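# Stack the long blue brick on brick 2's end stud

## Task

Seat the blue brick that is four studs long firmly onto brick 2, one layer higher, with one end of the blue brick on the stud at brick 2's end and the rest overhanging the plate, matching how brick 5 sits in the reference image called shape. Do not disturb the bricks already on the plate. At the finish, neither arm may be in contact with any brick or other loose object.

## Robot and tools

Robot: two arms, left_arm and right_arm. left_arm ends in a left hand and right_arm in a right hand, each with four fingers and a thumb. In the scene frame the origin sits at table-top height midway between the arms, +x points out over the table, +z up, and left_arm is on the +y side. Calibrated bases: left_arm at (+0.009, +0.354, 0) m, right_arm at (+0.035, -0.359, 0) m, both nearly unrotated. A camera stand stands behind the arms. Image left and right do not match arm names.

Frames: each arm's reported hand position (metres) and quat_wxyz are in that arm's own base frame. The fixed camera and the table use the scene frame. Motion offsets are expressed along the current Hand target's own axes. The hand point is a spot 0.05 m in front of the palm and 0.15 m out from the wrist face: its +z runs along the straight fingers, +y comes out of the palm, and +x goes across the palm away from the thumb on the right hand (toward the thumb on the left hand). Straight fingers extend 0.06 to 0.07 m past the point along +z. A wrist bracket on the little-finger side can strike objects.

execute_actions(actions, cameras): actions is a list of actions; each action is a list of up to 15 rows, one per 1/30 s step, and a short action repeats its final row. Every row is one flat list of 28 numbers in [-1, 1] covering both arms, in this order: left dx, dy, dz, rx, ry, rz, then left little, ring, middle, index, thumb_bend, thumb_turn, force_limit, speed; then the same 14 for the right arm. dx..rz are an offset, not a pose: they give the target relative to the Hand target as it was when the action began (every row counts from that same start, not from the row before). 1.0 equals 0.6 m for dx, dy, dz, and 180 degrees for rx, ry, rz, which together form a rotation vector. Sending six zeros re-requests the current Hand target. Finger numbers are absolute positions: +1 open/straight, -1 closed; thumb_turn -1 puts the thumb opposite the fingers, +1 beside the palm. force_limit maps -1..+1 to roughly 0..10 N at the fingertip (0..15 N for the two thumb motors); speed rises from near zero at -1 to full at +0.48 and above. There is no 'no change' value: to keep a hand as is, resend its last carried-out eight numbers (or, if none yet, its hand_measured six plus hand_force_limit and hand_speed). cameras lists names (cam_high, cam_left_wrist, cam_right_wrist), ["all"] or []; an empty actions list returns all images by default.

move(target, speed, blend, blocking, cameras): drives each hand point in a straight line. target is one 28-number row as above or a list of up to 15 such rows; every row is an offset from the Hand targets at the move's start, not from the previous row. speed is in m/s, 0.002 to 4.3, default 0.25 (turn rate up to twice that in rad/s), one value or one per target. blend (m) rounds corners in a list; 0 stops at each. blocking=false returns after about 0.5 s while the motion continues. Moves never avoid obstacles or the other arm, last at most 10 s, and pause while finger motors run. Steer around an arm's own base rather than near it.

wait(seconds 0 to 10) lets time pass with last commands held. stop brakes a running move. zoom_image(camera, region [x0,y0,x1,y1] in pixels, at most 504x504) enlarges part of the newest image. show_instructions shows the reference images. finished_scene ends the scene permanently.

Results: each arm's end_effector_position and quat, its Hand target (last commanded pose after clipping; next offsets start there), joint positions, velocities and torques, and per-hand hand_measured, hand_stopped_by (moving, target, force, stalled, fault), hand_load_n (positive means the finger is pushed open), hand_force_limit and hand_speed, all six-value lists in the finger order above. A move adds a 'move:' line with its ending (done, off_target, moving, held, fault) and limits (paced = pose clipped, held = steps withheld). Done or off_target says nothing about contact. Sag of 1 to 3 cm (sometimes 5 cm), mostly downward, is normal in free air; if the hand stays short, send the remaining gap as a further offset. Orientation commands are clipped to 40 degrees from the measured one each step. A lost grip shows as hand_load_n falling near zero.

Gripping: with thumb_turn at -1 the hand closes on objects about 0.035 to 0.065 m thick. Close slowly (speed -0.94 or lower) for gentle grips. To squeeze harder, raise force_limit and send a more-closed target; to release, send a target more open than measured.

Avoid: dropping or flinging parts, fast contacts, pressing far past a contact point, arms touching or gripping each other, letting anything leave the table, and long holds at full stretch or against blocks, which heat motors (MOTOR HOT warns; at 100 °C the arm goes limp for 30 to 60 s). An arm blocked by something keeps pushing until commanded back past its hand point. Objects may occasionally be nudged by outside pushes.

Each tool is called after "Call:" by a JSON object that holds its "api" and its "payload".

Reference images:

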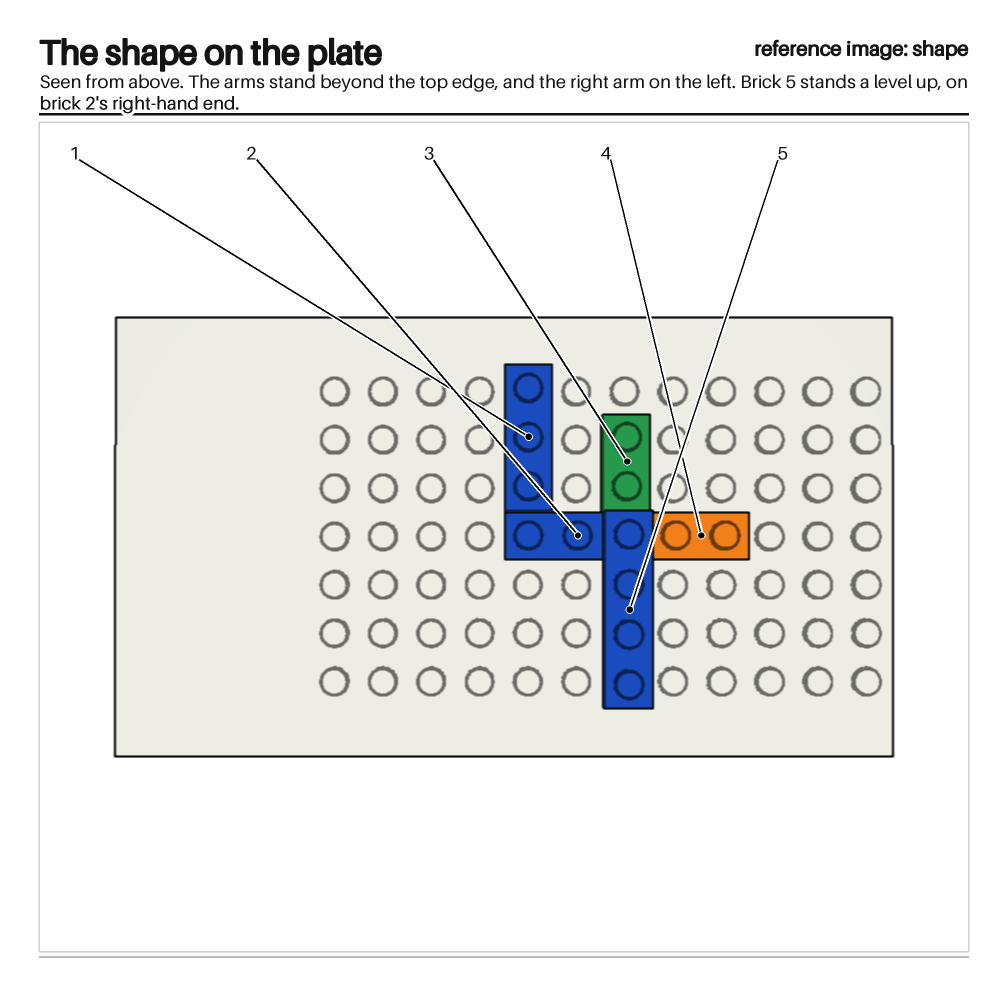

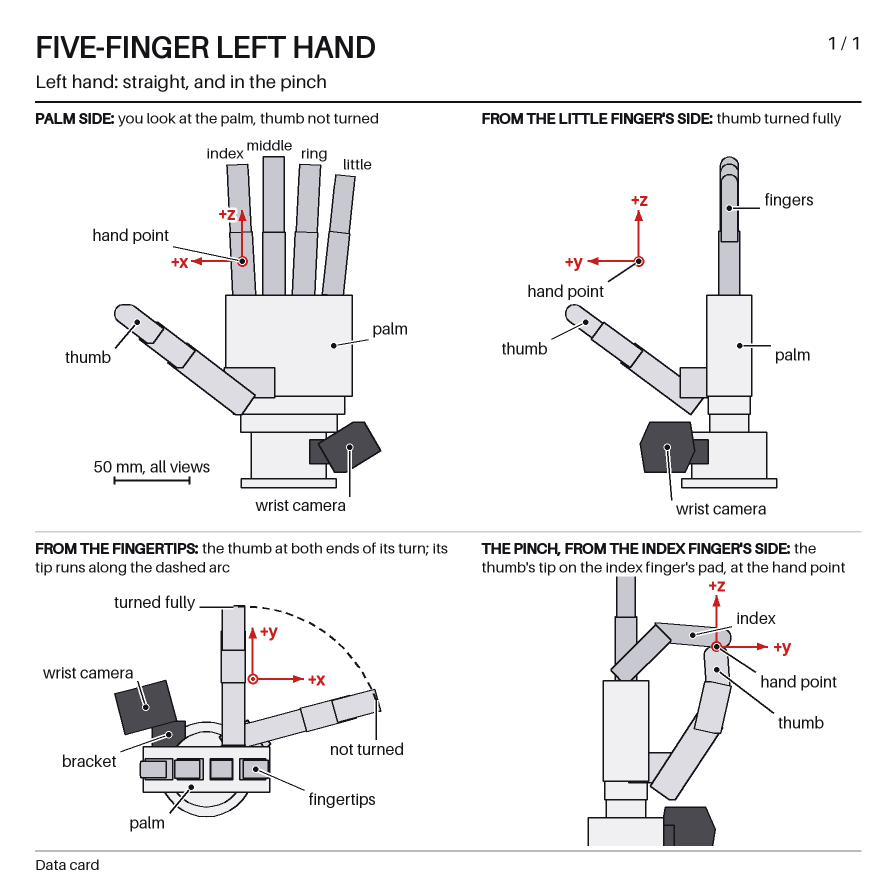

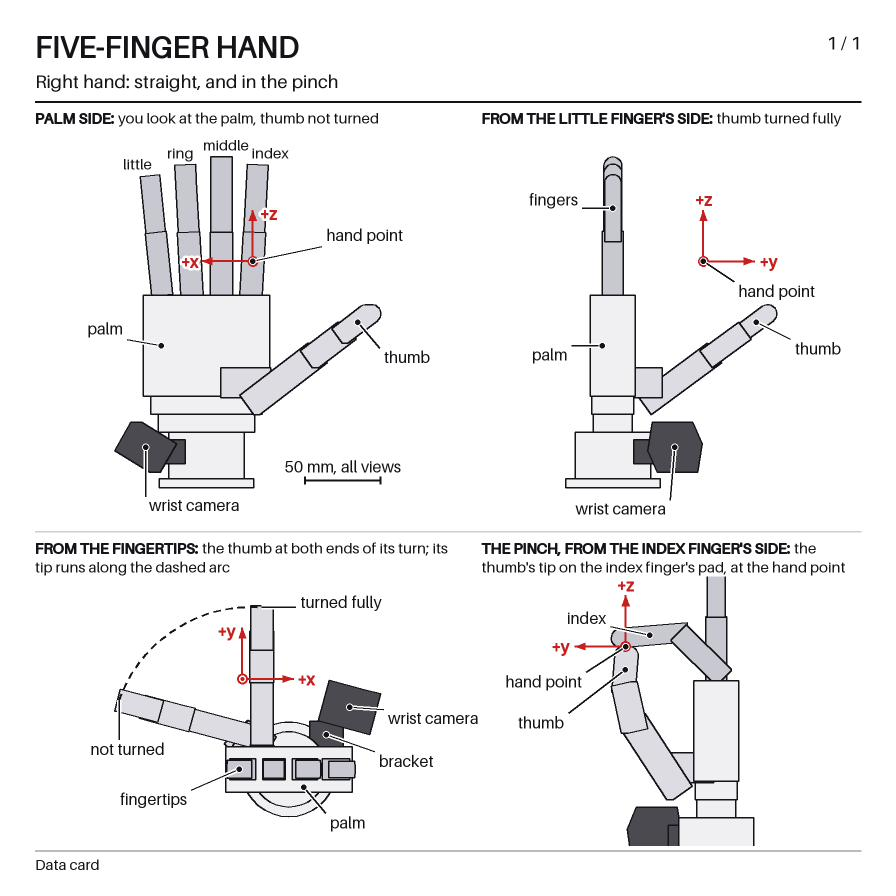

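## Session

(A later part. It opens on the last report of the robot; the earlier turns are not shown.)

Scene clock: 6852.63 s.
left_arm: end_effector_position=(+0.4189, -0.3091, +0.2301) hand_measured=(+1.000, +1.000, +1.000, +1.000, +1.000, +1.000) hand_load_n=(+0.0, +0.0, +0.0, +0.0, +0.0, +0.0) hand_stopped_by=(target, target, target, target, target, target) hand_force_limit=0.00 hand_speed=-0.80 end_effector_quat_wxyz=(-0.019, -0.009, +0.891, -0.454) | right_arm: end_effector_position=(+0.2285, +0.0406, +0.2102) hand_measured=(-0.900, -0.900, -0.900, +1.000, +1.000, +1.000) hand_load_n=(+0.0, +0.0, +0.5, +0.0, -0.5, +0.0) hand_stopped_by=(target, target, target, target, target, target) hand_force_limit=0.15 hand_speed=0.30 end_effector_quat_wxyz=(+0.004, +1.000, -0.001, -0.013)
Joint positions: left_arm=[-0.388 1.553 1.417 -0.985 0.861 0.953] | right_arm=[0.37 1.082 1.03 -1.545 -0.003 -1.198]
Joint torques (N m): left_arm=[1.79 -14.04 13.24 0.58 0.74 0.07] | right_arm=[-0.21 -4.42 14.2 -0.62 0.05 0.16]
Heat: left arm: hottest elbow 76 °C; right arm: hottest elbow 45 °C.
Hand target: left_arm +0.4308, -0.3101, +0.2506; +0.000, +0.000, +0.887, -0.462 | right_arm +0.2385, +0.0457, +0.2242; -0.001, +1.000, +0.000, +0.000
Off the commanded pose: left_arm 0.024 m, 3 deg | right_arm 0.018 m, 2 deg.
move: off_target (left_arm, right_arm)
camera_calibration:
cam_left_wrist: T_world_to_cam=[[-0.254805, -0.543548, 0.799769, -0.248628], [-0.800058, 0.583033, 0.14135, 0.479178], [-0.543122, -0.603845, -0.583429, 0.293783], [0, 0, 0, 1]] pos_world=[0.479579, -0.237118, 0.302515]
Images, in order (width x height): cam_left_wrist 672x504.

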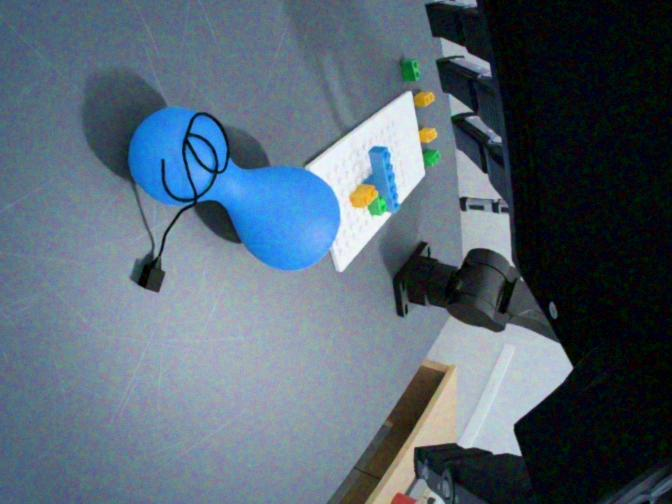

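Call:
{"api": "move", "payload": {"target": [0,0,0,0,0,0,1,1,1,1,1,1,0,-0.8,0.0212,-0.0803,0.1598,0.3495,0.0107,-0.0228,1,1,1,1,1,1,0.15,0.3], "speed": 0.25, "cameras": ["cam_right_wrist"]}}

Call:
{"api": "zoom_image", "payload": {"camera": "cam_right_wrist", "region": [430, 170, 530, 270]}}

Call:
{"api": "zoom_image", "payload": {"camera": "cam_right_wrist", "region": [480, 80, 580, 180]}}

Call:
{"api": "zoom_image", "payload": {"camera": "cam_right_wrist", "region": [480, 210, 620, 350]}}

Scene clock: 6869.93 s.
left_arm: end_effector_position=(+0.4189, -0.3091, +0.2301) hand_measured=(+1.000, +1.000, +1.000, +1.000, +1.000, +1.000) hand_load_n=(+0.0, -0.5, -0.5, +0.0, +0.0, -0.5) hand_stopped_by=(target, target, target, target, target, target) hand_force_limit=0.00 hand_speed=-0.80 end_effector_quat_wxyz=(-0.019, -0.009, +0.891, -0.454) | right_arm: end_effector_position=(+0.2526, +0.0959, +0.1310) hand_measured=(+1.000, +1.000, +1.000, +1.000, +1.000, +1.000) hand_load_n=(+0.0, +0.0, +0.0, +0.0, +0.0, -0.5) hand_stopped_by=(target, target, target, target, target, target) hand_force_limit=0.15 hand_speed=0.30 end_effector_quat_wxyz=(-0.519, +0.854, +0.042, +0.022)
Joint positions: left_arm=[-0.388 1.553 1.417 -0.985 0.861 0.953] | right_arm=[-0.167 1.235 0.791 -1.448 -1.063 -2.027]
Joint torques (N m): left_arm=[1.73 -13.92 13.2 0.62 0.75 0.07] | right_arm=[-1.55 -4.48 8.39 -1.18 -0.96 0.05]
Heat: left arm: hottest elbow 76 °C; right arm: hottest elbow 45 °C.
Hand target: left_arm +0.4308, -0.3101, +0.2506; +0.000, +0.000, +0.887, -0.462 | right_arm +0.2513, +0.0940, +0.1283; -0.522, +0.852, +0.034, +0.016
Off the commanded pose: left_arm 0.024 m, 3 deg | right_arm 0.003 m, 1 deg.
move: off_target (left_arm)
camera_calibration:
cam_right_wrist: T_world_to_cam=[[0.370503, -0.450148, -0.812462, 0.0529087], [-0.7818, -0.623431, -0.011106, 0.250142], [-0.501514, 0.639297, -0.582909, 0.258428], [0, 0, 0, 1]] pos_world=[0.305564, 0.0145505, 0.196405]
Images, in order (width x height): cam_right_wrist 672x504.

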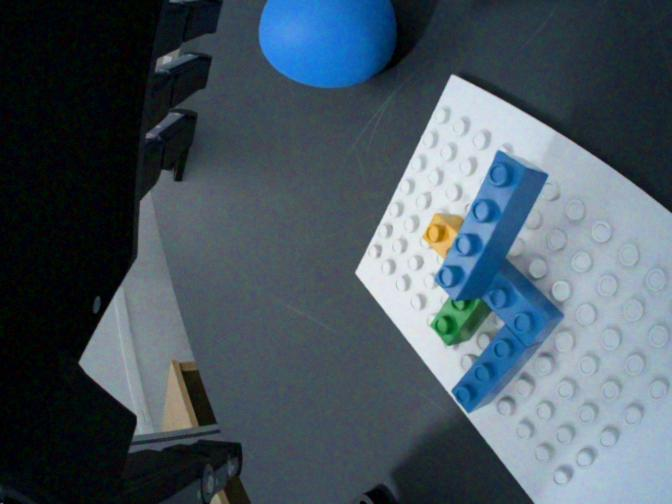

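Scaled by 5.040 from the camera's 672x504 image, which has a finer 960x720 frame.

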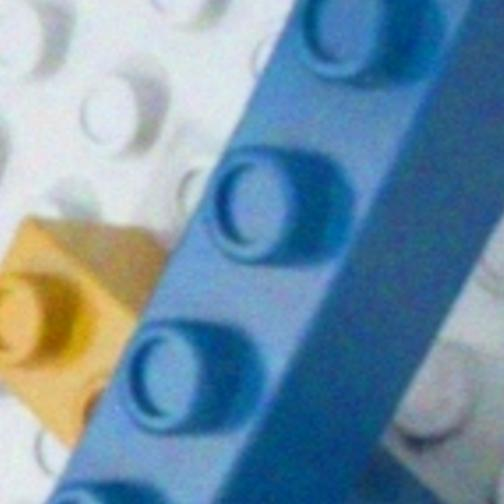

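Scaled by 5.040 from the camera's 672x504 image, which has a finer 960x720 frame.

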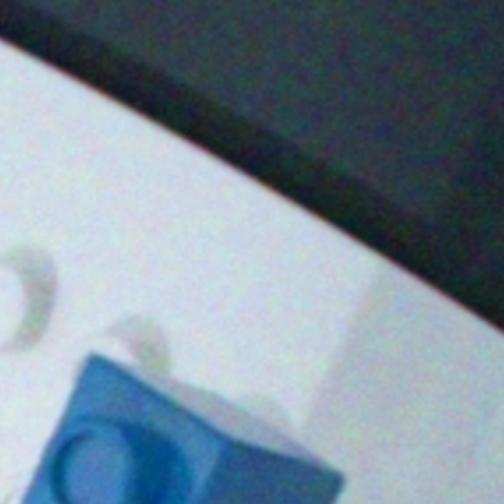

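Scaled by 3.600 from the camera's 672x504 image, which has a finer 960x720 frame.

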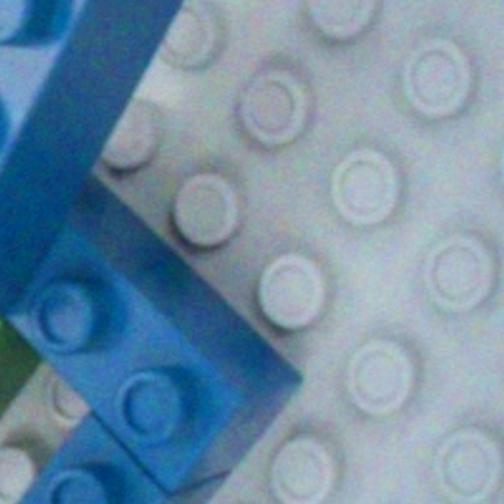

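Call:
{"api": "zoom_image", "payload": {"camera": "cam_right_wrist", "region": [420, 210, 540, 330]}}

Call:
{"api": "zoom_image", "payload": {"camera": "cam_right_wrist", "region": [450, 140, 570, 260]}}

Scaled by 4.200 from the camera's 672x504 image, which has a finer 960x720 frame.

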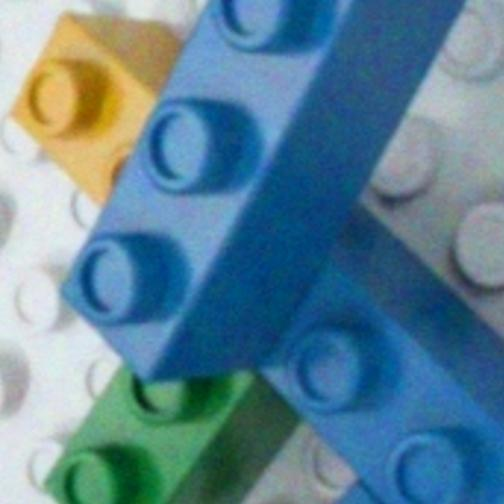

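Scaled by 4.200 from the camera's 672x504 image, which has a finer 960x720 frame.

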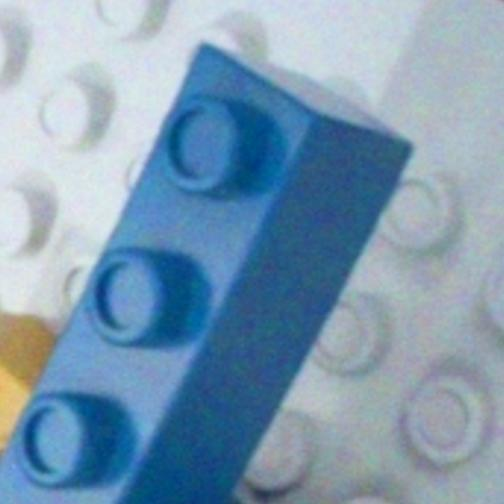

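Call:
{"api": "zoom_image", "payload": {"camera": "cam_right_wrist", "region": [340, 60, 660, 440]}}

Call:
{"api": "wait", "payload": {"seconds": 0.1, "cameras": ["cam_left_wrist", "cam_high"]}}

Call:
{"api": "zoom_image", "payload": {"camera": "cam_left_wrist", "region": [360, 140, 410, 215]}}

Call:
{"api": "zoom_image", "payload": {"camera": "cam_high", "region": [290, 170, 390, 240]}}

Scaled by 1.326 from the camera's 672x504 image, which has a finer 960x720 frame.

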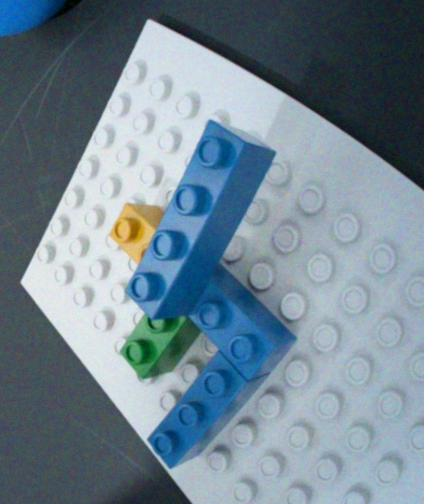

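Scene clock: 6917.80 s.
left_arm: end_effector_position=(+0.4189, -0.3091, +0.2301) hand_measured=(+1.000, +1.000, +1.000, +1.000, +1.000, +1.000) hand_load_n=(+0.0, -0.5, +0.0, +0.0, +0.0, +0.0) hand_stopped_by=(target, target, target, target, target, target) hand_force_limit=0.00 hand_speed=-0.80 end_effector_quat_wxyz=(-0.019, -0.009, +0.891, -0.454) | right_arm: end_effector_position=(+0.2526, +0.0959, +0.1309) hand_measured=(+1.000, +1.000, +1.000, +1.000, +1.000, +1.000) hand_load_n=(+0.0, +0.0, +0.0, +0.0, +0.0, +0.0) hand_stopped_by=(target, target, target, target, target, target) hand_force_limit=0.15 hand_speed=0.30 end_effector_quat_wxyz=(-0.519, +0.854, +0.043, +0.022)
Joint positions: left_arm=[-0.388 1.553 1.417 -0.985 0.861 0.953] | right_arm=[-0.167 1.235 0.791 -1.448 -1.063 -2.027]
Joint torques (N m): left_arm=[1.67 -13.8 13.26 0.59 0.74 0.06] | right_arm=[-1.49 -4.66 8.43 -1.18 -0.98 0.05]
Heat: left arm: hottest elbow 76 °C; right arm: hottest elbow 43 °C.
Hand target: left_arm +0.4308, -0.3101, +0.2506; +0.000, +0.000, +0.887, -0.462 | right_arm +0.2513, +0.0940, +0.1283; -0.522, +0.852, +0.034, +0.016
Off the commanded pose: left_arm 0.024 m, 3 deg | right_arm 0.003 m, 1 deg.
wait: 0.10 s; at rest from the start
camera_calibration:
cam_left_wrist: T_world_to_cam=[[-0.254805, -0.543548, 0.799769, -0.248628], [-0.800058, 0.583033, 0.14135, 0.479178], [-0.543122, -0.603845, -0.583429, 0.293783], [0, 0, 0, 1]] pos_world=[0.479579, -0.237118, 0.302515]
Images, in order (width x height): cam_high 896x504, cam_left_wrist 672x504.

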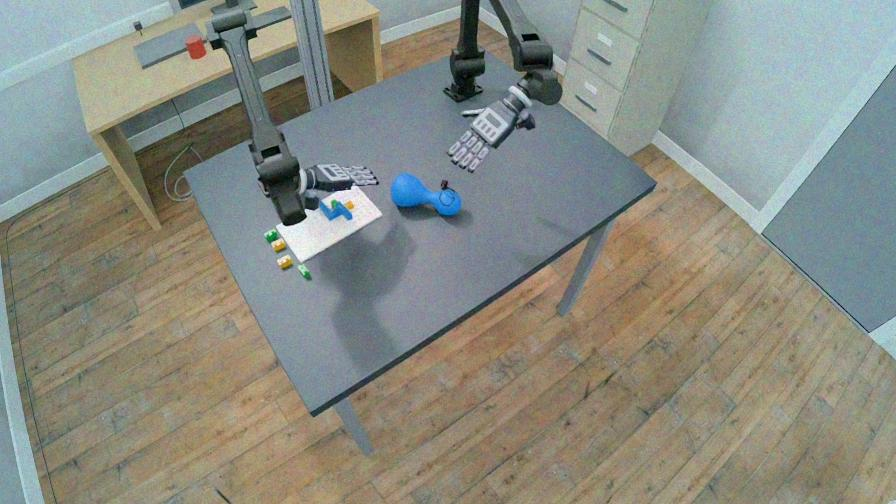

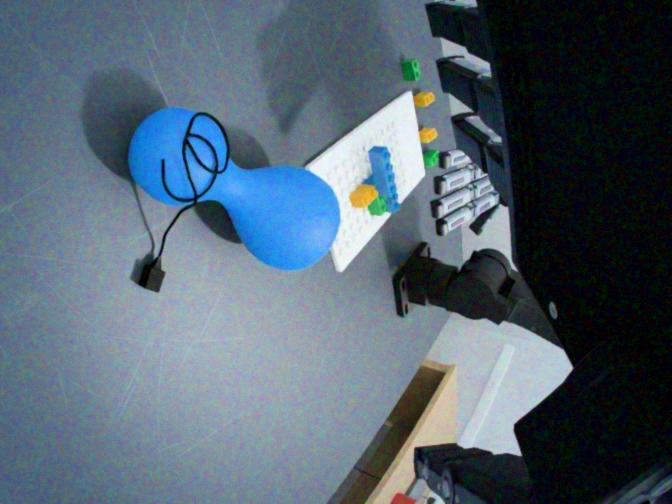

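Scaled by 6.720 from the camera's 672x504 image, which has a finer 960x720 frame.

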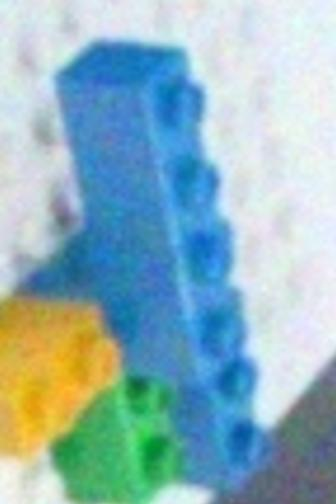

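Scaled by 5.040.

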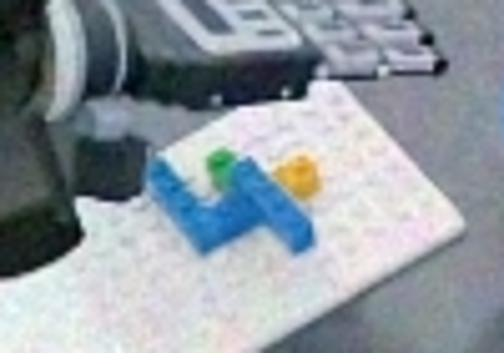

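Call:
{"api": "move", "payload": {"target": [[0,0,0,0,0,0,1,1,1,1,1,1,0,-0.8,-0.0191,-0.0267,-0.1044,-0.3495,-0.0107,0.0228,-0.9,-0.9,-0.9,1,1,1,0.15,0.3],[0,0,0,0,0,0,1,1,1,1,1,1,0,-0.8,-0.027,0.0326,-0.0705,-0.3495,-0.0107,0.0228,-0.9,-0.9,-0.9,1,1,1,0.15,0.3]], "speed": [0.3,0.12], "cameras": ["cam_left_wrist"]}}

Call:
{"api": "zoom_image", "payload": {"camera": "cam_left_wrist", "region": [340, 130, 430, 220]}}

Scene clock: 6944.83 s.
left_arm: end_effector_position=(+0.4189, -0.3091, +0.2301) hand_measured=(+1.000, +1.000, +1.000, +1.000, +1.000, +1.000) hand_load_n=(+0.0, +0.0, +0.0, -0.5, +0.0, +0.0) hand_stopped_by=(target, target, target, target, target, target) hand_force_limit=0.00 hand_speed=-0.80 end_effector_quat_wxyz=(-0.019, -0.009, +0.891, -0.454) | right_arm: end_effector_position=(+0.2368, +0.0442, +0.1339) hand_measured=(-0.900, -0.900, -0.900, +1.000, +1.000, +1.000) hand_load_n=(+0.0, +0.0, +0.0, +0.0, +0.0, +0.0) hand_stopped_by=(target, target, target, target, target, target) hand_force_limit=0.15 hand_speed=0.30 end_effector_quat_wxyz=(-0.003, +1.000, -0.001, +0.002)
Joint positions: left_arm=[-0.388 1.553 1.417 -0.985 0.861 0.953] | right_arm=[0.37 1.116 0.856 -1.305 -0.004 -1.198]
Joint torques (N m): left_arm=[1.49 -13.68 13.19 0.57 0.75 0.07] | right_arm=[0.09 -4.25 9.24 0.2 0.15 0.2]
Heat: left arm: hottest elbow 76 °C; right arm: hottest elbow 42 °C.
Hand target: left_arm +0.4308, -0.3101, +0.2506; +0.000, +0.000, +0.887, -0.462 | right_arm +0.2369, +0.0468, +0.1292; -0.001, +1.000, +0.000, +0.000
Off the commanded pose: left_arm 0.024 m, 3 deg | right_arm 0.005 m, 0 deg.
move: off_target (left_arm)
camera_calibration:
cam_left_wrist: T_world_to_cam=[[-0.254805, -0.543548, 0.799769, -0.248628], [-0.800058, 0.583033, 0.14135, 0.479178], [-0.543122, -0.603845, -0.583429, 0.293783], [0, 0, 0, 1]] pos_world=[0.479579, -0.237118, 0.302515]
Images, in order (width x height): cam_left_wrist 672x504.

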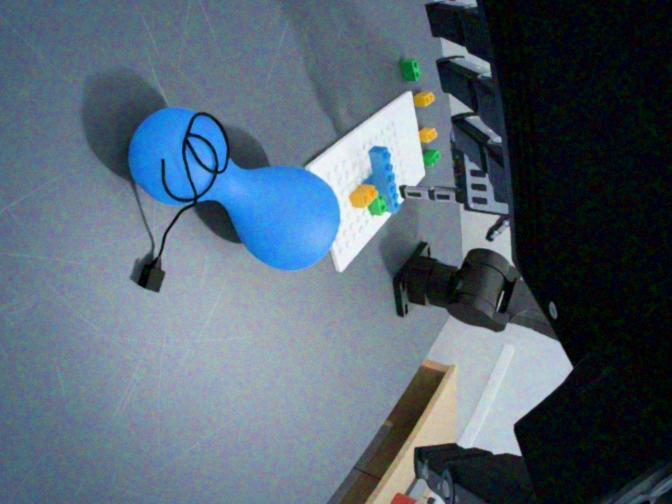

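Scaled by 5.600 from the camera's 672x504 image, which has a finer 960x720 frame.

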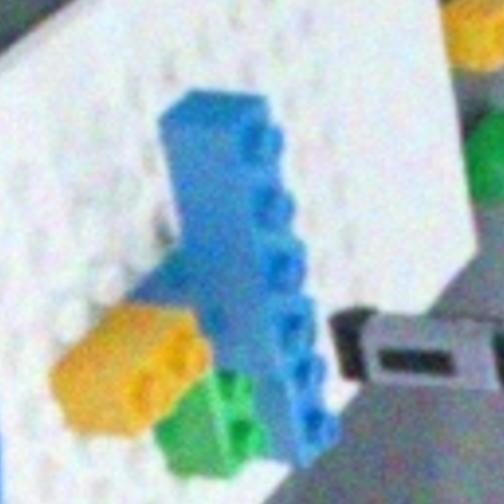

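Call:
{"api": "move", "payload": {"target": [0,0,0,0,0,0,1,1,1,1,1,1,0,-0.8,0.0033,0.0017,0.0453,0,0,0,-0.9,-0.9,-0.9,1,1,1,0.15,0.3], "speed": 0.06, "cameras": ["cam_left_wrist"]}}

Call:
{"api": "zoom_image", "payload": {"camera": "cam_left_wrist", "region": [340, 130, 430, 220]}}

Scene clock: 6949.50 s.
left_arm: end_effector_position=(+0.4189, -0.3091, +0.2301) hand_measured=(+1.000, +1.000, +1.000, +1.000, +1.000, +1.000) hand_load_n=(+0.0, +0.0, +0.0, +0.0, +0.0, +0.0) hand_stopped_by=(target, target, target, target, target, target) hand_force_limit=0.00 hand_speed=-0.80 end_effector_quat_wxyz=(-0.019, -0.009, +0.891, -0.454) | right_arm: end_effector_position=(+0.2413, +0.0467, +0.1174) hand_measured=(-0.900, -0.900, -0.900, +1.000, +1.000, +1.000) hand_load_n=(+0.0, +0.0, +0.0, +0.0, +0.0, +0.5) hand_stopped_by=(target, target, target, target, target, target) hand_force_limit=0.15 hand_speed=0.30 end_effector_quat_wxyz=(-0.008, +1.000, -0.001, +0.011)
Joint positions: left_arm=[-0.388 1.553 1.417 -0.985 0.861 0.953] | right_arm=[0.371 1.129 0.824 -1.24 -0.007 -1.198]
Joint torques (N m): left_arm=[1.49 -13.92 13.19 0.57 0.74 0.07] | right_arm=[-0.62 -3.19 7.36 0.87 0.23 0.16]
Heat: left arm: hottest elbow 76 °C; right arm: hottest elbow 42 °C.
Hand target: left_arm +0.4308, -0.3101, +0.2506; +0.000, +0.000, +0.887, -0.462 | right_arm +0.2388, +0.0458, +0.1019; -0.001, +1.000, +0.000, +0.000
Off the commanded pose: left_arm 0.024 m, 3 deg | right_arm 0.016 m, 1 deg.
move: off_target (left_arm, right_arm)
camera_calibration:
cam_left_wrist: T_world_to_cam=[[-0.254805, -0.543548, 0.799769, -0.248628], [-0.800058, 0.583033, 0.14135, 0.479178], [-0.543122, -0.603845, -0.583429, 0.293783], [0, 0, 0, 1]] pos_world=[0.479579, -0.237118, 0.302515]
Images, in order (width x height): cam_left_wrist 672x504.

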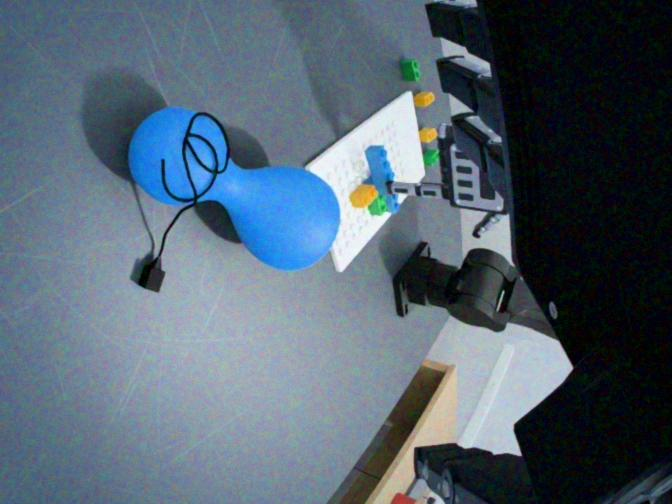

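Scaled by 5.600 from the camera's 672x504 image, which has a finer 960x720 frame.

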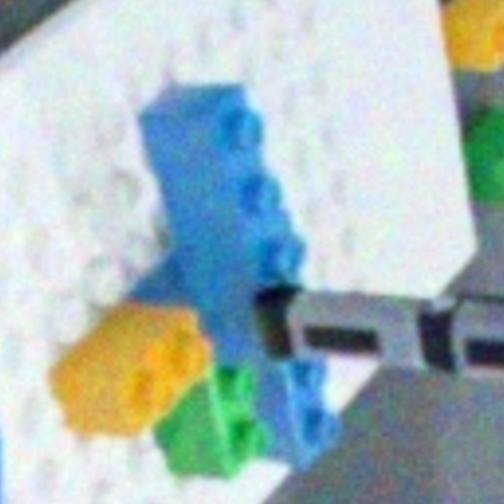

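Call:
{"api": "move", "payload": {"target": [0,0,0,0,0,0,1,1,1,1,1,1,0,-0.8,0,0,-0.2,0,0,0,-0.9,-0.9,-0.9,1,1,1,0.15,0.3], "speed": 0.25, "cameras": ["cam_left_wrist"]}}

Call:
{"api": "zoom_image", "payload": {"camera": "cam_left_wrist", "region": [340, 130, 430, 220]}}

Scene clock: 6964.30 s.
left_arm: end_effector_position=(+0.4189, -0.3091, +0.2301) hand_measured=(+1.000, +1.000, +1.000, +1.000, +1.000, +1.000) hand_load_n=(+0.0, +0.0, +0.0, +0.0, +0.0, +0.0) hand_stopped_by=(target, target, target, target, target, target) hand_force_limit=0.00 hand_speed=-0.80 end_effector_quat_wxyz=(-0.019, -0.009, +0.891, -0.454) | right_arm: end_effector_position=(+0.2287, +0.0411, +0.2078) hand_measured=(-0.900, -0.900, -0.900, +1.000, +1.000, +1.000) hand_load_n=(+0.0, +0.0, +0.0, +0.0, +0.0, +0.0) hand_stopped_by=(target, target, target, target, target, target) hand_force_limit=0.15 hand_speed=0.30 end_effector_quat_wxyz=(+0.003, +1.000, -0.001, -0.013)
Joint positions: left_arm=[-0.388 1.553 1.417 -0.985 0.861 0.953] | right_arm=[0.371 1.084 1.025 -1.539 -0.003 -1.198]
Joint torques (N m): left_arm=[1.67 -13.86 13.24 0.58 0.75 0.07] | right_arm=[-0.5 -4.48 14.04 -0.68 0.1 0.14]
Heat: left arm: hottest elbow 76 °C; right arm: hottest elbow 41 °C.
Hand target: left_arm +0.4308, -0.3101, +0.2506; +0.000, +0.000, +0.887, -0.462 | right_arm +0.2390, +0.0457, +0.2220; -0.001, +1.000, +0.000, +0.000
Off the commanded pose: left_arm 0.024 m, 3 deg | right_arm 0.018 m, 2 deg.
move: off_target (left_arm, right_arm)
camera_calibration:
cam_left_wrist: T_world_to_cam=[[-0.254805, -0.543548, 0.799769, -0.248628], [-0.800058, 0.583033, 0.14135, 0.479178], [-0.543122, -0.603845, -0.583429, 0.293783], [0, 0, 0, 1]] pos_world=[0.479579, -0.237118, 0.302515]
Images, in order (width x height): cam_left_wrist 672x504.

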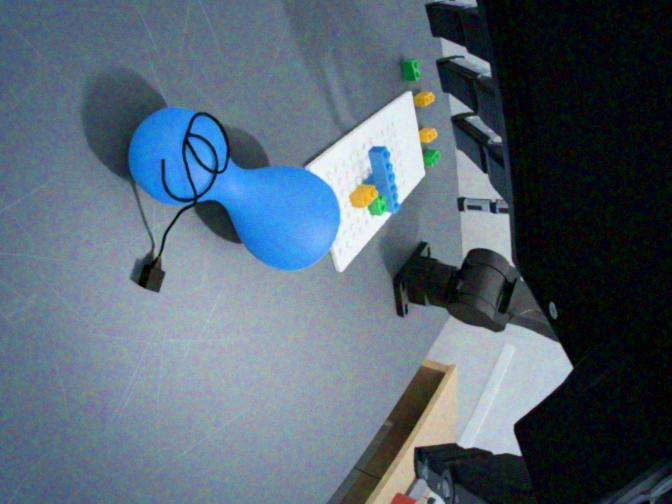

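Scaled by 5.600 from the camera's 672x504 image, which has a finer 960x720 frame.

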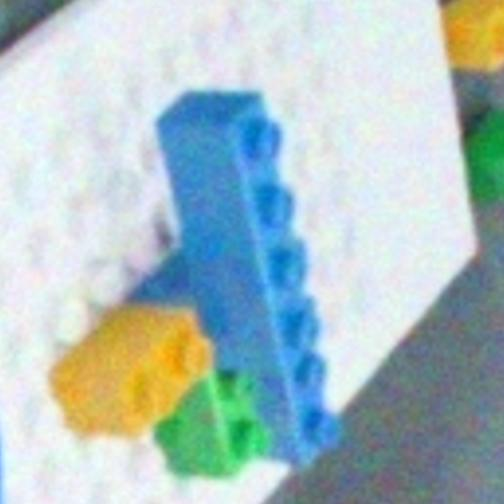

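Call:
{"api": "move", "payload": {"target": [0,0,0,0,0,0,1,1,1,1,1,1,0,-0.8,0.0205,-0.0805,0.1562,0.3495,0.0107,-0.0228,1,1,1,1,1,1,0.15,0.3], "speed": 0.25, "cameras": ["cam_right_wrist"]}}

Call:
{"api": "zoom_image", "payload": {"camera": "cam_right_wrist", "region": [420, 210, 540, 330]}}

Call:
{"api": "zoom_image", "payload": {"camera": "cam_right_wrist", "region": [450, 140, 570, 260]}}

Scene clock: 6975.33 s.
left_arm: end_effector_position=(+0.4189, -0.3091, +0.2301) hand_measured=(+1.000, +1.000, +1.000, +1.000, +1.000, +1.000) hand_load_n=(+0.0, +0.0, +0.0, +0.0, +0.0, -0.5) hand_stopped_by=(target, target, target, target, target, target) hand_force_limit=0.00 hand_speed=-0.80 end_effector_quat_wxyz=(-0.019, -0.009, +0.891, -0.454) | right_arm: end_effector_position=(+0.2524, +0.0960, +0.1309) hand_measured=(+1.000, +1.000, +1.000, +1.000, +1.000, +1.000) hand_load_n=(+0.0, +0.0, +0.0, +0.0, +0.0, -0.5) hand_stopped_by=(target, target, target, target, target, target) hand_force_limit=0.15 hand_speed=0.30 end_effector_quat_wxyz=(-0.519, +0.854, +0.042, +0.022)
Joint positions: left_arm=[-0.388 1.553 1.417 -0.985 0.861 0.953] | right_arm=[-0.166 1.235 0.79 -1.447 -1.063 -2.026]
Joint torques (N m): left_arm=[1.67 -14.04 13.24 0.55 0.74 0.06] | right_arm=[-1.67 -4.42 8.43 -1.16 -0.95 0.08]
Heat: left arm: hottest elbow 76 °C; right arm: hottest elbow 43 °C.
Hand target: left_arm +0.4308, -0.3101, +0.2506; +0.000, +0.000, +0.887, -0.462 | right_arm +0.2511, +0.0941, +0.1283; -0.522, +0.852, +0.034, +0.016
Off the commanded pose: left_arm 0.024 m, 3 deg | right_arm 0.003 m, 1 deg.
move: off_target (left_arm)
camera_calibration:
cam_right_wrist: T_world_to_cam=[[0.37067, -0.450154, -0.812382, 0.0529613], [-0.78165, -0.623619, -0.0110896, 0.250002], [-0.501625, 0.639109, -0.58302, 0.258323], [0, 0, 0, 1]] pos_world=[0.305364, 0.0146501, 0.196405]
Images, in order (width x height): cam_right_wrist 672x504.

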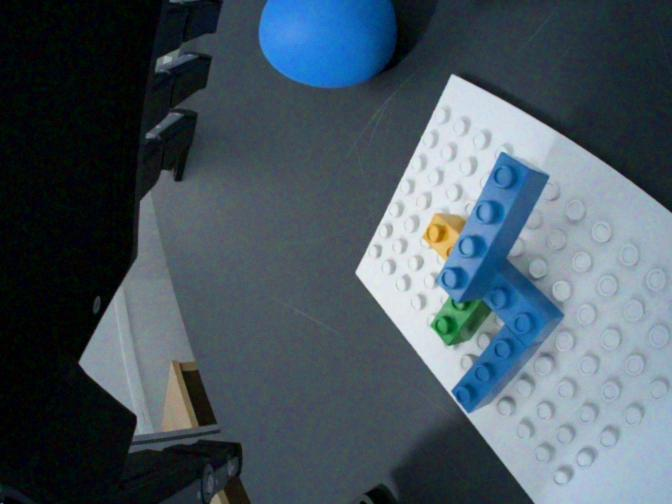

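Scaled by 4.200 from the camera's 672x504 image, which has a finer 960x720 frame.

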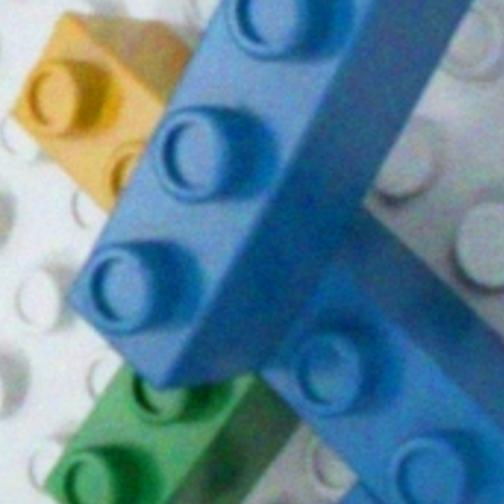

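Scaled by 4.200 from the camera's 672x504 image, which has a finer 960x720 frame.

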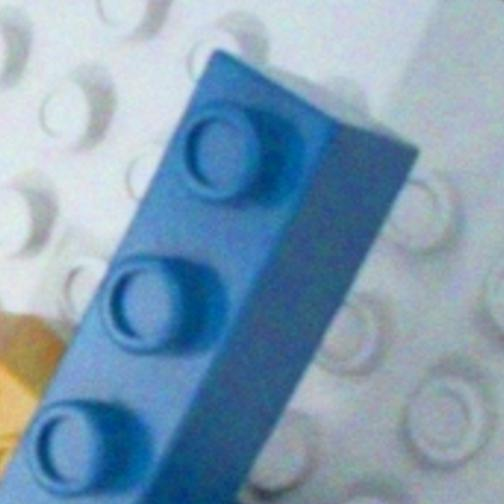

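Call:
{"api": "move", "payload": {"target": [[0,0,0,0,0,0,1,1,1,1,1,1,0,-0.8,-0.0191,-0.0267,-0.1044,-0.3495,-0.0107,0.0228,-0.9,-0.9,-0.9,1,1,1,0.15,0.3],[0,0,0,0,0,0,1,1,1,1,1,1,0,-0.8,-0.0309,0.0334,-0.0725,-0.3495,-0.0107,0.0228,-0.9,-0.9,-0.9,1,1,1,0.15,0.3],[0,0,0,0,0,0,1,1,1,1,1,1,0,-0.8,-0.0344,0.0718,-0.0556,-0.3495,-0.0107,0.0228,-0.9,-0.9,-0.9,1,1,1,0.15,0.3]], "speed": [0.3,0.12,0.06], "cameras": ["cam_left_wrist"]}}

Call:
{"api": "zoom_image", "payload": {"camera": "cam_left_wrist", "region": [340, 130, 430, 220]}}

Scene clock: 7010.00 s.
left_arm: end_effector_position=(+0.4189, -0.3091, +0.2301) hand_measured=(+1.000, +1.000, +1.000, +1.000, +1.000, +1.000) hand_load_n=(+0.0, -0.5, +0.0, +0.0, +0.0, -0.5) hand_stopped_by=(target, target, target, target, target, target) hand_force_limit=0.00 hand_speed=-0.80 end_effector_quat_wxyz=(-0.019, -0.009, +0.891, -0.454) | right_arm: end_effector_position=(+0.2378, +0.0459, +0.1177) hand_measured=(-0.900, -0.900, -0.900, +1.000, +1.000, +1.000) hand_load_n=(+0.0, +0.0, +0.0, +0.0, +0.0, +0.0) hand_stopped_by=(target, target, target, target, target, target) hand_force_limit=0.15 hand_speed=0.30 end_effector_quat_wxyz=(-0.010, +1.000, -0.001, +0.012)
Joint positions: left_arm=[-0.388 1.553 1.417 -0.985 0.861 0.953] | right_arm=[0.371 1.114 0.815 -1.241 -0.01 -1.198]
Joint torques (N m): left_arm=[1.67 -13.92 13.22 0.59 0.75 0.06] | right_arm=[-0.21 -3.19 7.54 0.61 0.36 0.15]
Heat: left arm: hottest elbow 76 °C; right arm: hottest elbow 42 °C.
Hand target: left_arm +0.4308, -0.3101, +0.2506; +0.000, +0.000, +0.887, -0.462 | right_arm +0.2341, +0.0440, +0.1039; -0.001, +1.000, +0.000, +0.000
Off the commanded pose: left_arm 0.024 m, 3 deg | right_arm 0.015 m, 2 deg.
move: off_target (left_arm, right_arm)
camera_calibration:
cam_left_wrist: T_world_to_cam=[[-0.254805, -0.543548, 0.799769, -0.248628], [-0.800058, 0.583033, 0.14135, 0.479178], [-0.543122, -0.603845, -0.583429, 0.293783], [0, 0, 0, 1]] pos_world=[0.479579, -0.237118, 0.302515]
Images, in order (width x height): cam_left_wrist 672x504.

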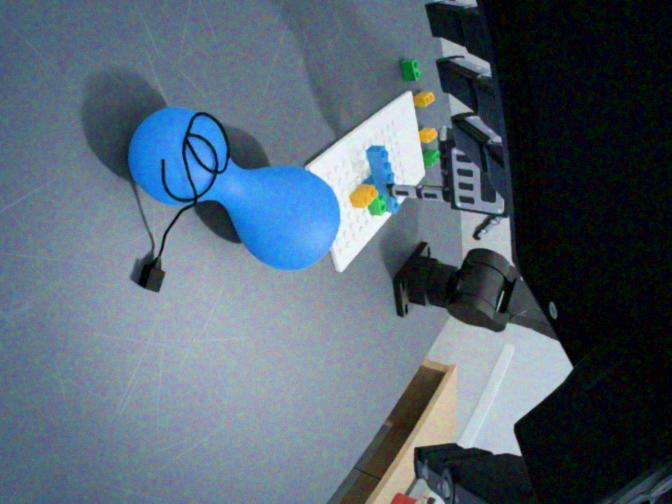

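Scaled by 5.600 from the camera's 672x504 image, which has a finer 960x720 frame.

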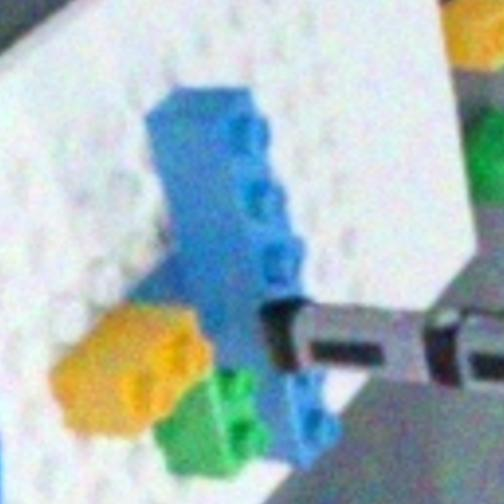

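Call:
{"api": "move", "payload": {"target": [[0,0,0,0,0,0,1,1,1,1,1,1,0,-0.8,0,0,-0.18,0,0,0,-0.9,-0.9,-0.9,1,1,1,0.15,0.3],[0,0,0,0,0,0,1,1,1,1,1,1,0,-0.8,0.0007,0.0117,-0.0422,0,0,0,-0.9,-0.9,-0.9,1,1,1,0.15,0.3]], "speed": [0.25,0.15], "cameras": ["cam_left_wrist"]}}

Call:
{"api": "zoom_image", "payload": {"camera": "cam_left_wrist", "region": [340, 130, 430, 220]}}

Scene clock: 7054.70 s.
left_arm: end_effector_position=(+0.4189, -0.3091, +0.2301) hand_measured=(+1.000, +1.000, +1.000, +1.000, +1.000, +1.000) hand_load_n=(+0.0, +0.0, +0.0, +0.0, +0.0, +0.0) hand_stopped_by=(target, target, target, target, target, target) hand_force_limit=0.00 hand_speed=-0.80 end_effector_quat_wxyz=(-0.019, -0.009, +0.891, -0.454) | right_arm: end_effector_position=(+0.2327, +0.0400, +0.1342) hand_measured=(-0.900, -0.900, -0.900, +1.000, +1.000, +1.000) hand_load_n=(+0.0, +0.0, +0.0, +0.0, +0.0, +0.0) hand_stopped_by=(target, target, target, target, target, target) hand_force_limit=0.15 hand_speed=0.30 end_effector_quat_wxyz=(-0.003, +1.000, +0.002, +0.003)
Joint positions: left_arm=[-0.388 1.553 1.417 -0.985 0.861 0.953] | right_arm=[0.363 1.099 0.845 -1.31 -0.004 -1.211]
Joint torques (N m): left_arm=[1.61 -13.74 13.23 0.61 0.74 0.07] | right_arm=[-1.73 -4.07 9.17 0.25 0.1 0.05]
Heat: left arm: hottest elbow 77 °C; right arm: hottest elbow 40 °C.
Hand target: left_arm +0.4308, -0.3101, +0.2506; +0.000, +0.000, +0.887, -0.462 | right_arm +0.2345, +0.0370, +0.1292; -0.001, +1.000, +0.000, +0.000
Off the commanded pose: left_arm 0.024 m, 3 deg | right_arm 0.006 m, 0 deg.
move: off_target (left_arm)
camera_calibration:
cam_left_wrist: T_world_to_cam=[[-0.254805, -0.543548, 0.799769, -0.248628], [-0.800058, 0.583033, 0.14135, 0.479178], [-0.543122, -0.603845, -0.583429, 0.293783], [0, 0, 0, 1]] pos_world=[0.479579, -0.237118, 0.302515]
Images, in order (width x height): cam_left_wrist 672x504.

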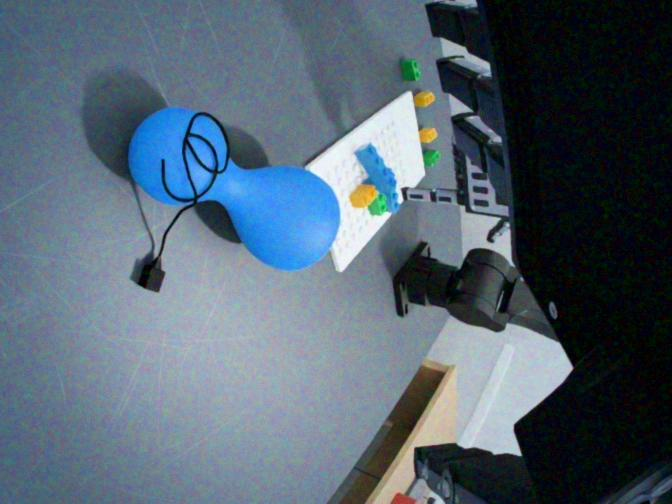

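Scaled by 5.600 from the camera's 672x504 image, which has a finer 960x720 frame.

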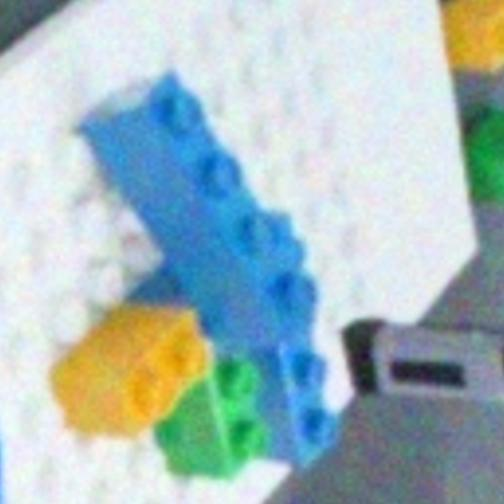

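Call:
{"api": "move", "payload": {"target": [0,0,0,0,0,0,1,1,1,1,1,1,0,-0.8,0.0277,-0.0952,-0.0267,0.3495,0.0107,-0.0228,1,1,1,1,1,1,0.15,0.3], "speed": 0.25, "cameras": ["cam_right_wrist","cam_left_wrist"]}}

Call:
{"api": "zoom_image", "payload": {"camera": "cam_right_wrist", "region": [420, 150, 580, 310]}}

Call:
{"api": "zoom_image", "payload": {"camera": "cam_left_wrist", "region": [340, 130, 430, 220]}}

Scene clock: 7068.37 s.
left_arm: end_effector_position=(+0.4189, -0.3091, +0.2301) hand_measured=(+1.000, +1.000, +1.000, +1.000, +1.000, +1.000) hand_load_n=(+0.0, +0.0, +0.0, +0.0, +0.0, +0.0) hand_stopped_by=(target, target, target, target, target, target) hand_force_limit=0.00 hand_speed=-0.80 end_effector_quat_wxyz=(-0.019, -0.009, +0.891, -0.454) | right_arm: end_effector_position=(+0.2523, +0.0961, +0.1481) hand_measured=(+1.000, +1.000, +1.000, +1.000, +1.000, +1.000) hand_load_n=(+0.0, +0.0, +0.0, +0.0, +0.0, +0.0) hand_stopped_by=(target, target, target, target, target, target) hand_force_limit=0.15 hand_speed=0.30 end_effector_quat_wxyz=(-0.519, +0.854, +0.043, +0.022)
Joint positions: left_arm=[-0.388 1.553 1.417 -0.985 0.861 0.953] | right_arm=[-0.166 1.212 0.821 -1.5 -1.063 -2.026]
Joint torques (N m): left_arm=[1.49 -13.86 13.22 0.62 0.74 0.07] | right_arm=[-1.67 -4.48 8.62 -1.18 -0.95 0.05]
Heat: left arm: hottest elbow 77 °C; right arm: hottest elbow 40 °C.
Hand target: left_arm +0.4308, -0.3101, +0.2506; +0.000, +0.000, +0.887, -0.462 | right_arm +0.2511, +0.0941, +0.1453; -0.522, +0.852, +0.034, +0.016
Off the commanded pose: left_arm 0.024 m, 3 deg | right_arm 0.004 m, 1 deg.
move: off_target (left_arm)
camera_calibration:
cam_left_wrist: T_world_to_cam=[[-0.254805, -0.543548, 0.799769, -0.248628], [-0.800058, 0.583033, 0.14135, 0.479178], [-0.543122, -0.603845, -0.583429, 0.293783], [0, 0, 0, 1]] pos_world=[0.479579, -0.237118, 0.302515]
cam_right_wrist: T_world_to_cam=[[0.370998, -0.450176, -0.81222, 0.0668371], [-0.781675, -0.623582, -0.011423, 0.250176], [-0.501344, 0.63913, -0.583239, 0.268089], [0, 0, 0, 1]] pos_world=[0.305164, 0.0147502, 0.213504]
Images, in order (width x height): cam_left_wrist 672x504, cam_right_wrist 672x504.

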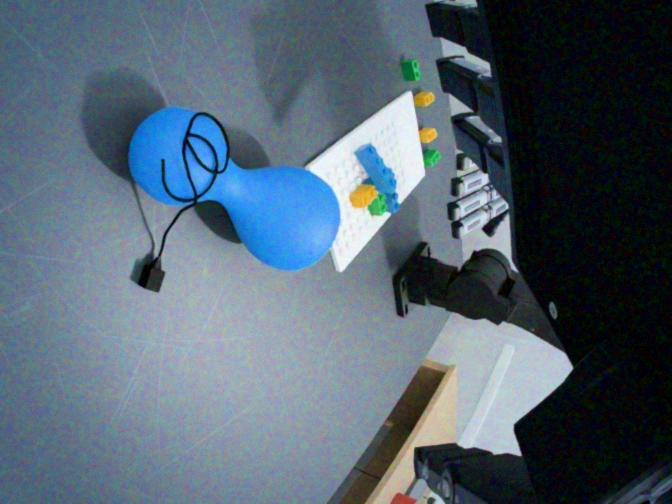

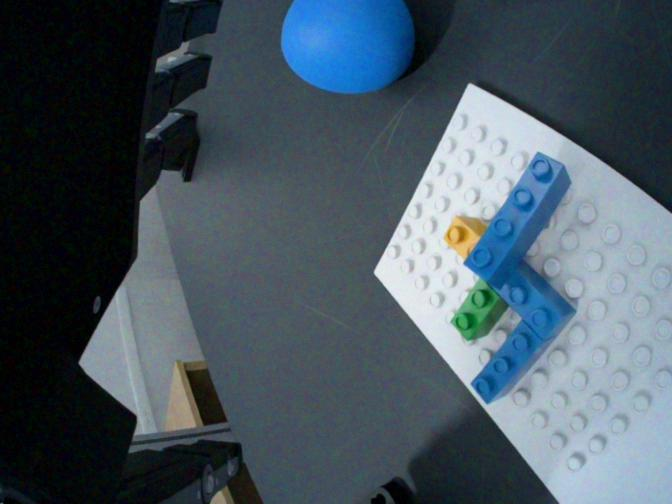

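Scaled by 3.150 from the camera's 672x504 image, which has a finer 960x720 frame.

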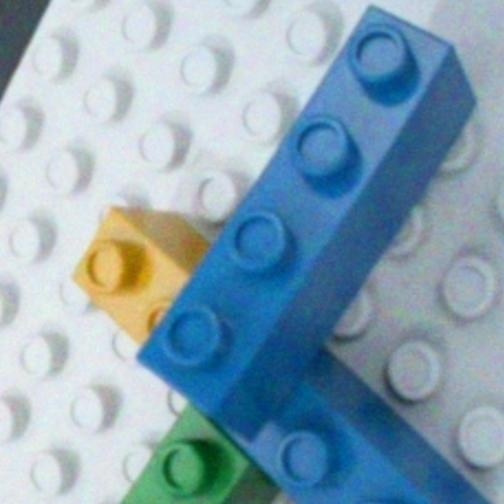

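Scaled by 5.600 from the camera's 672x504 image, which has a finer 960x720 frame.

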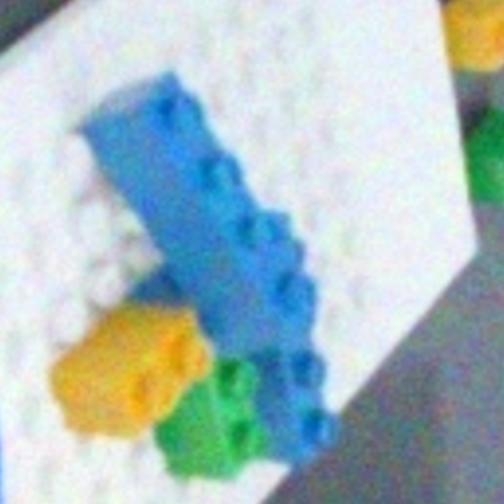

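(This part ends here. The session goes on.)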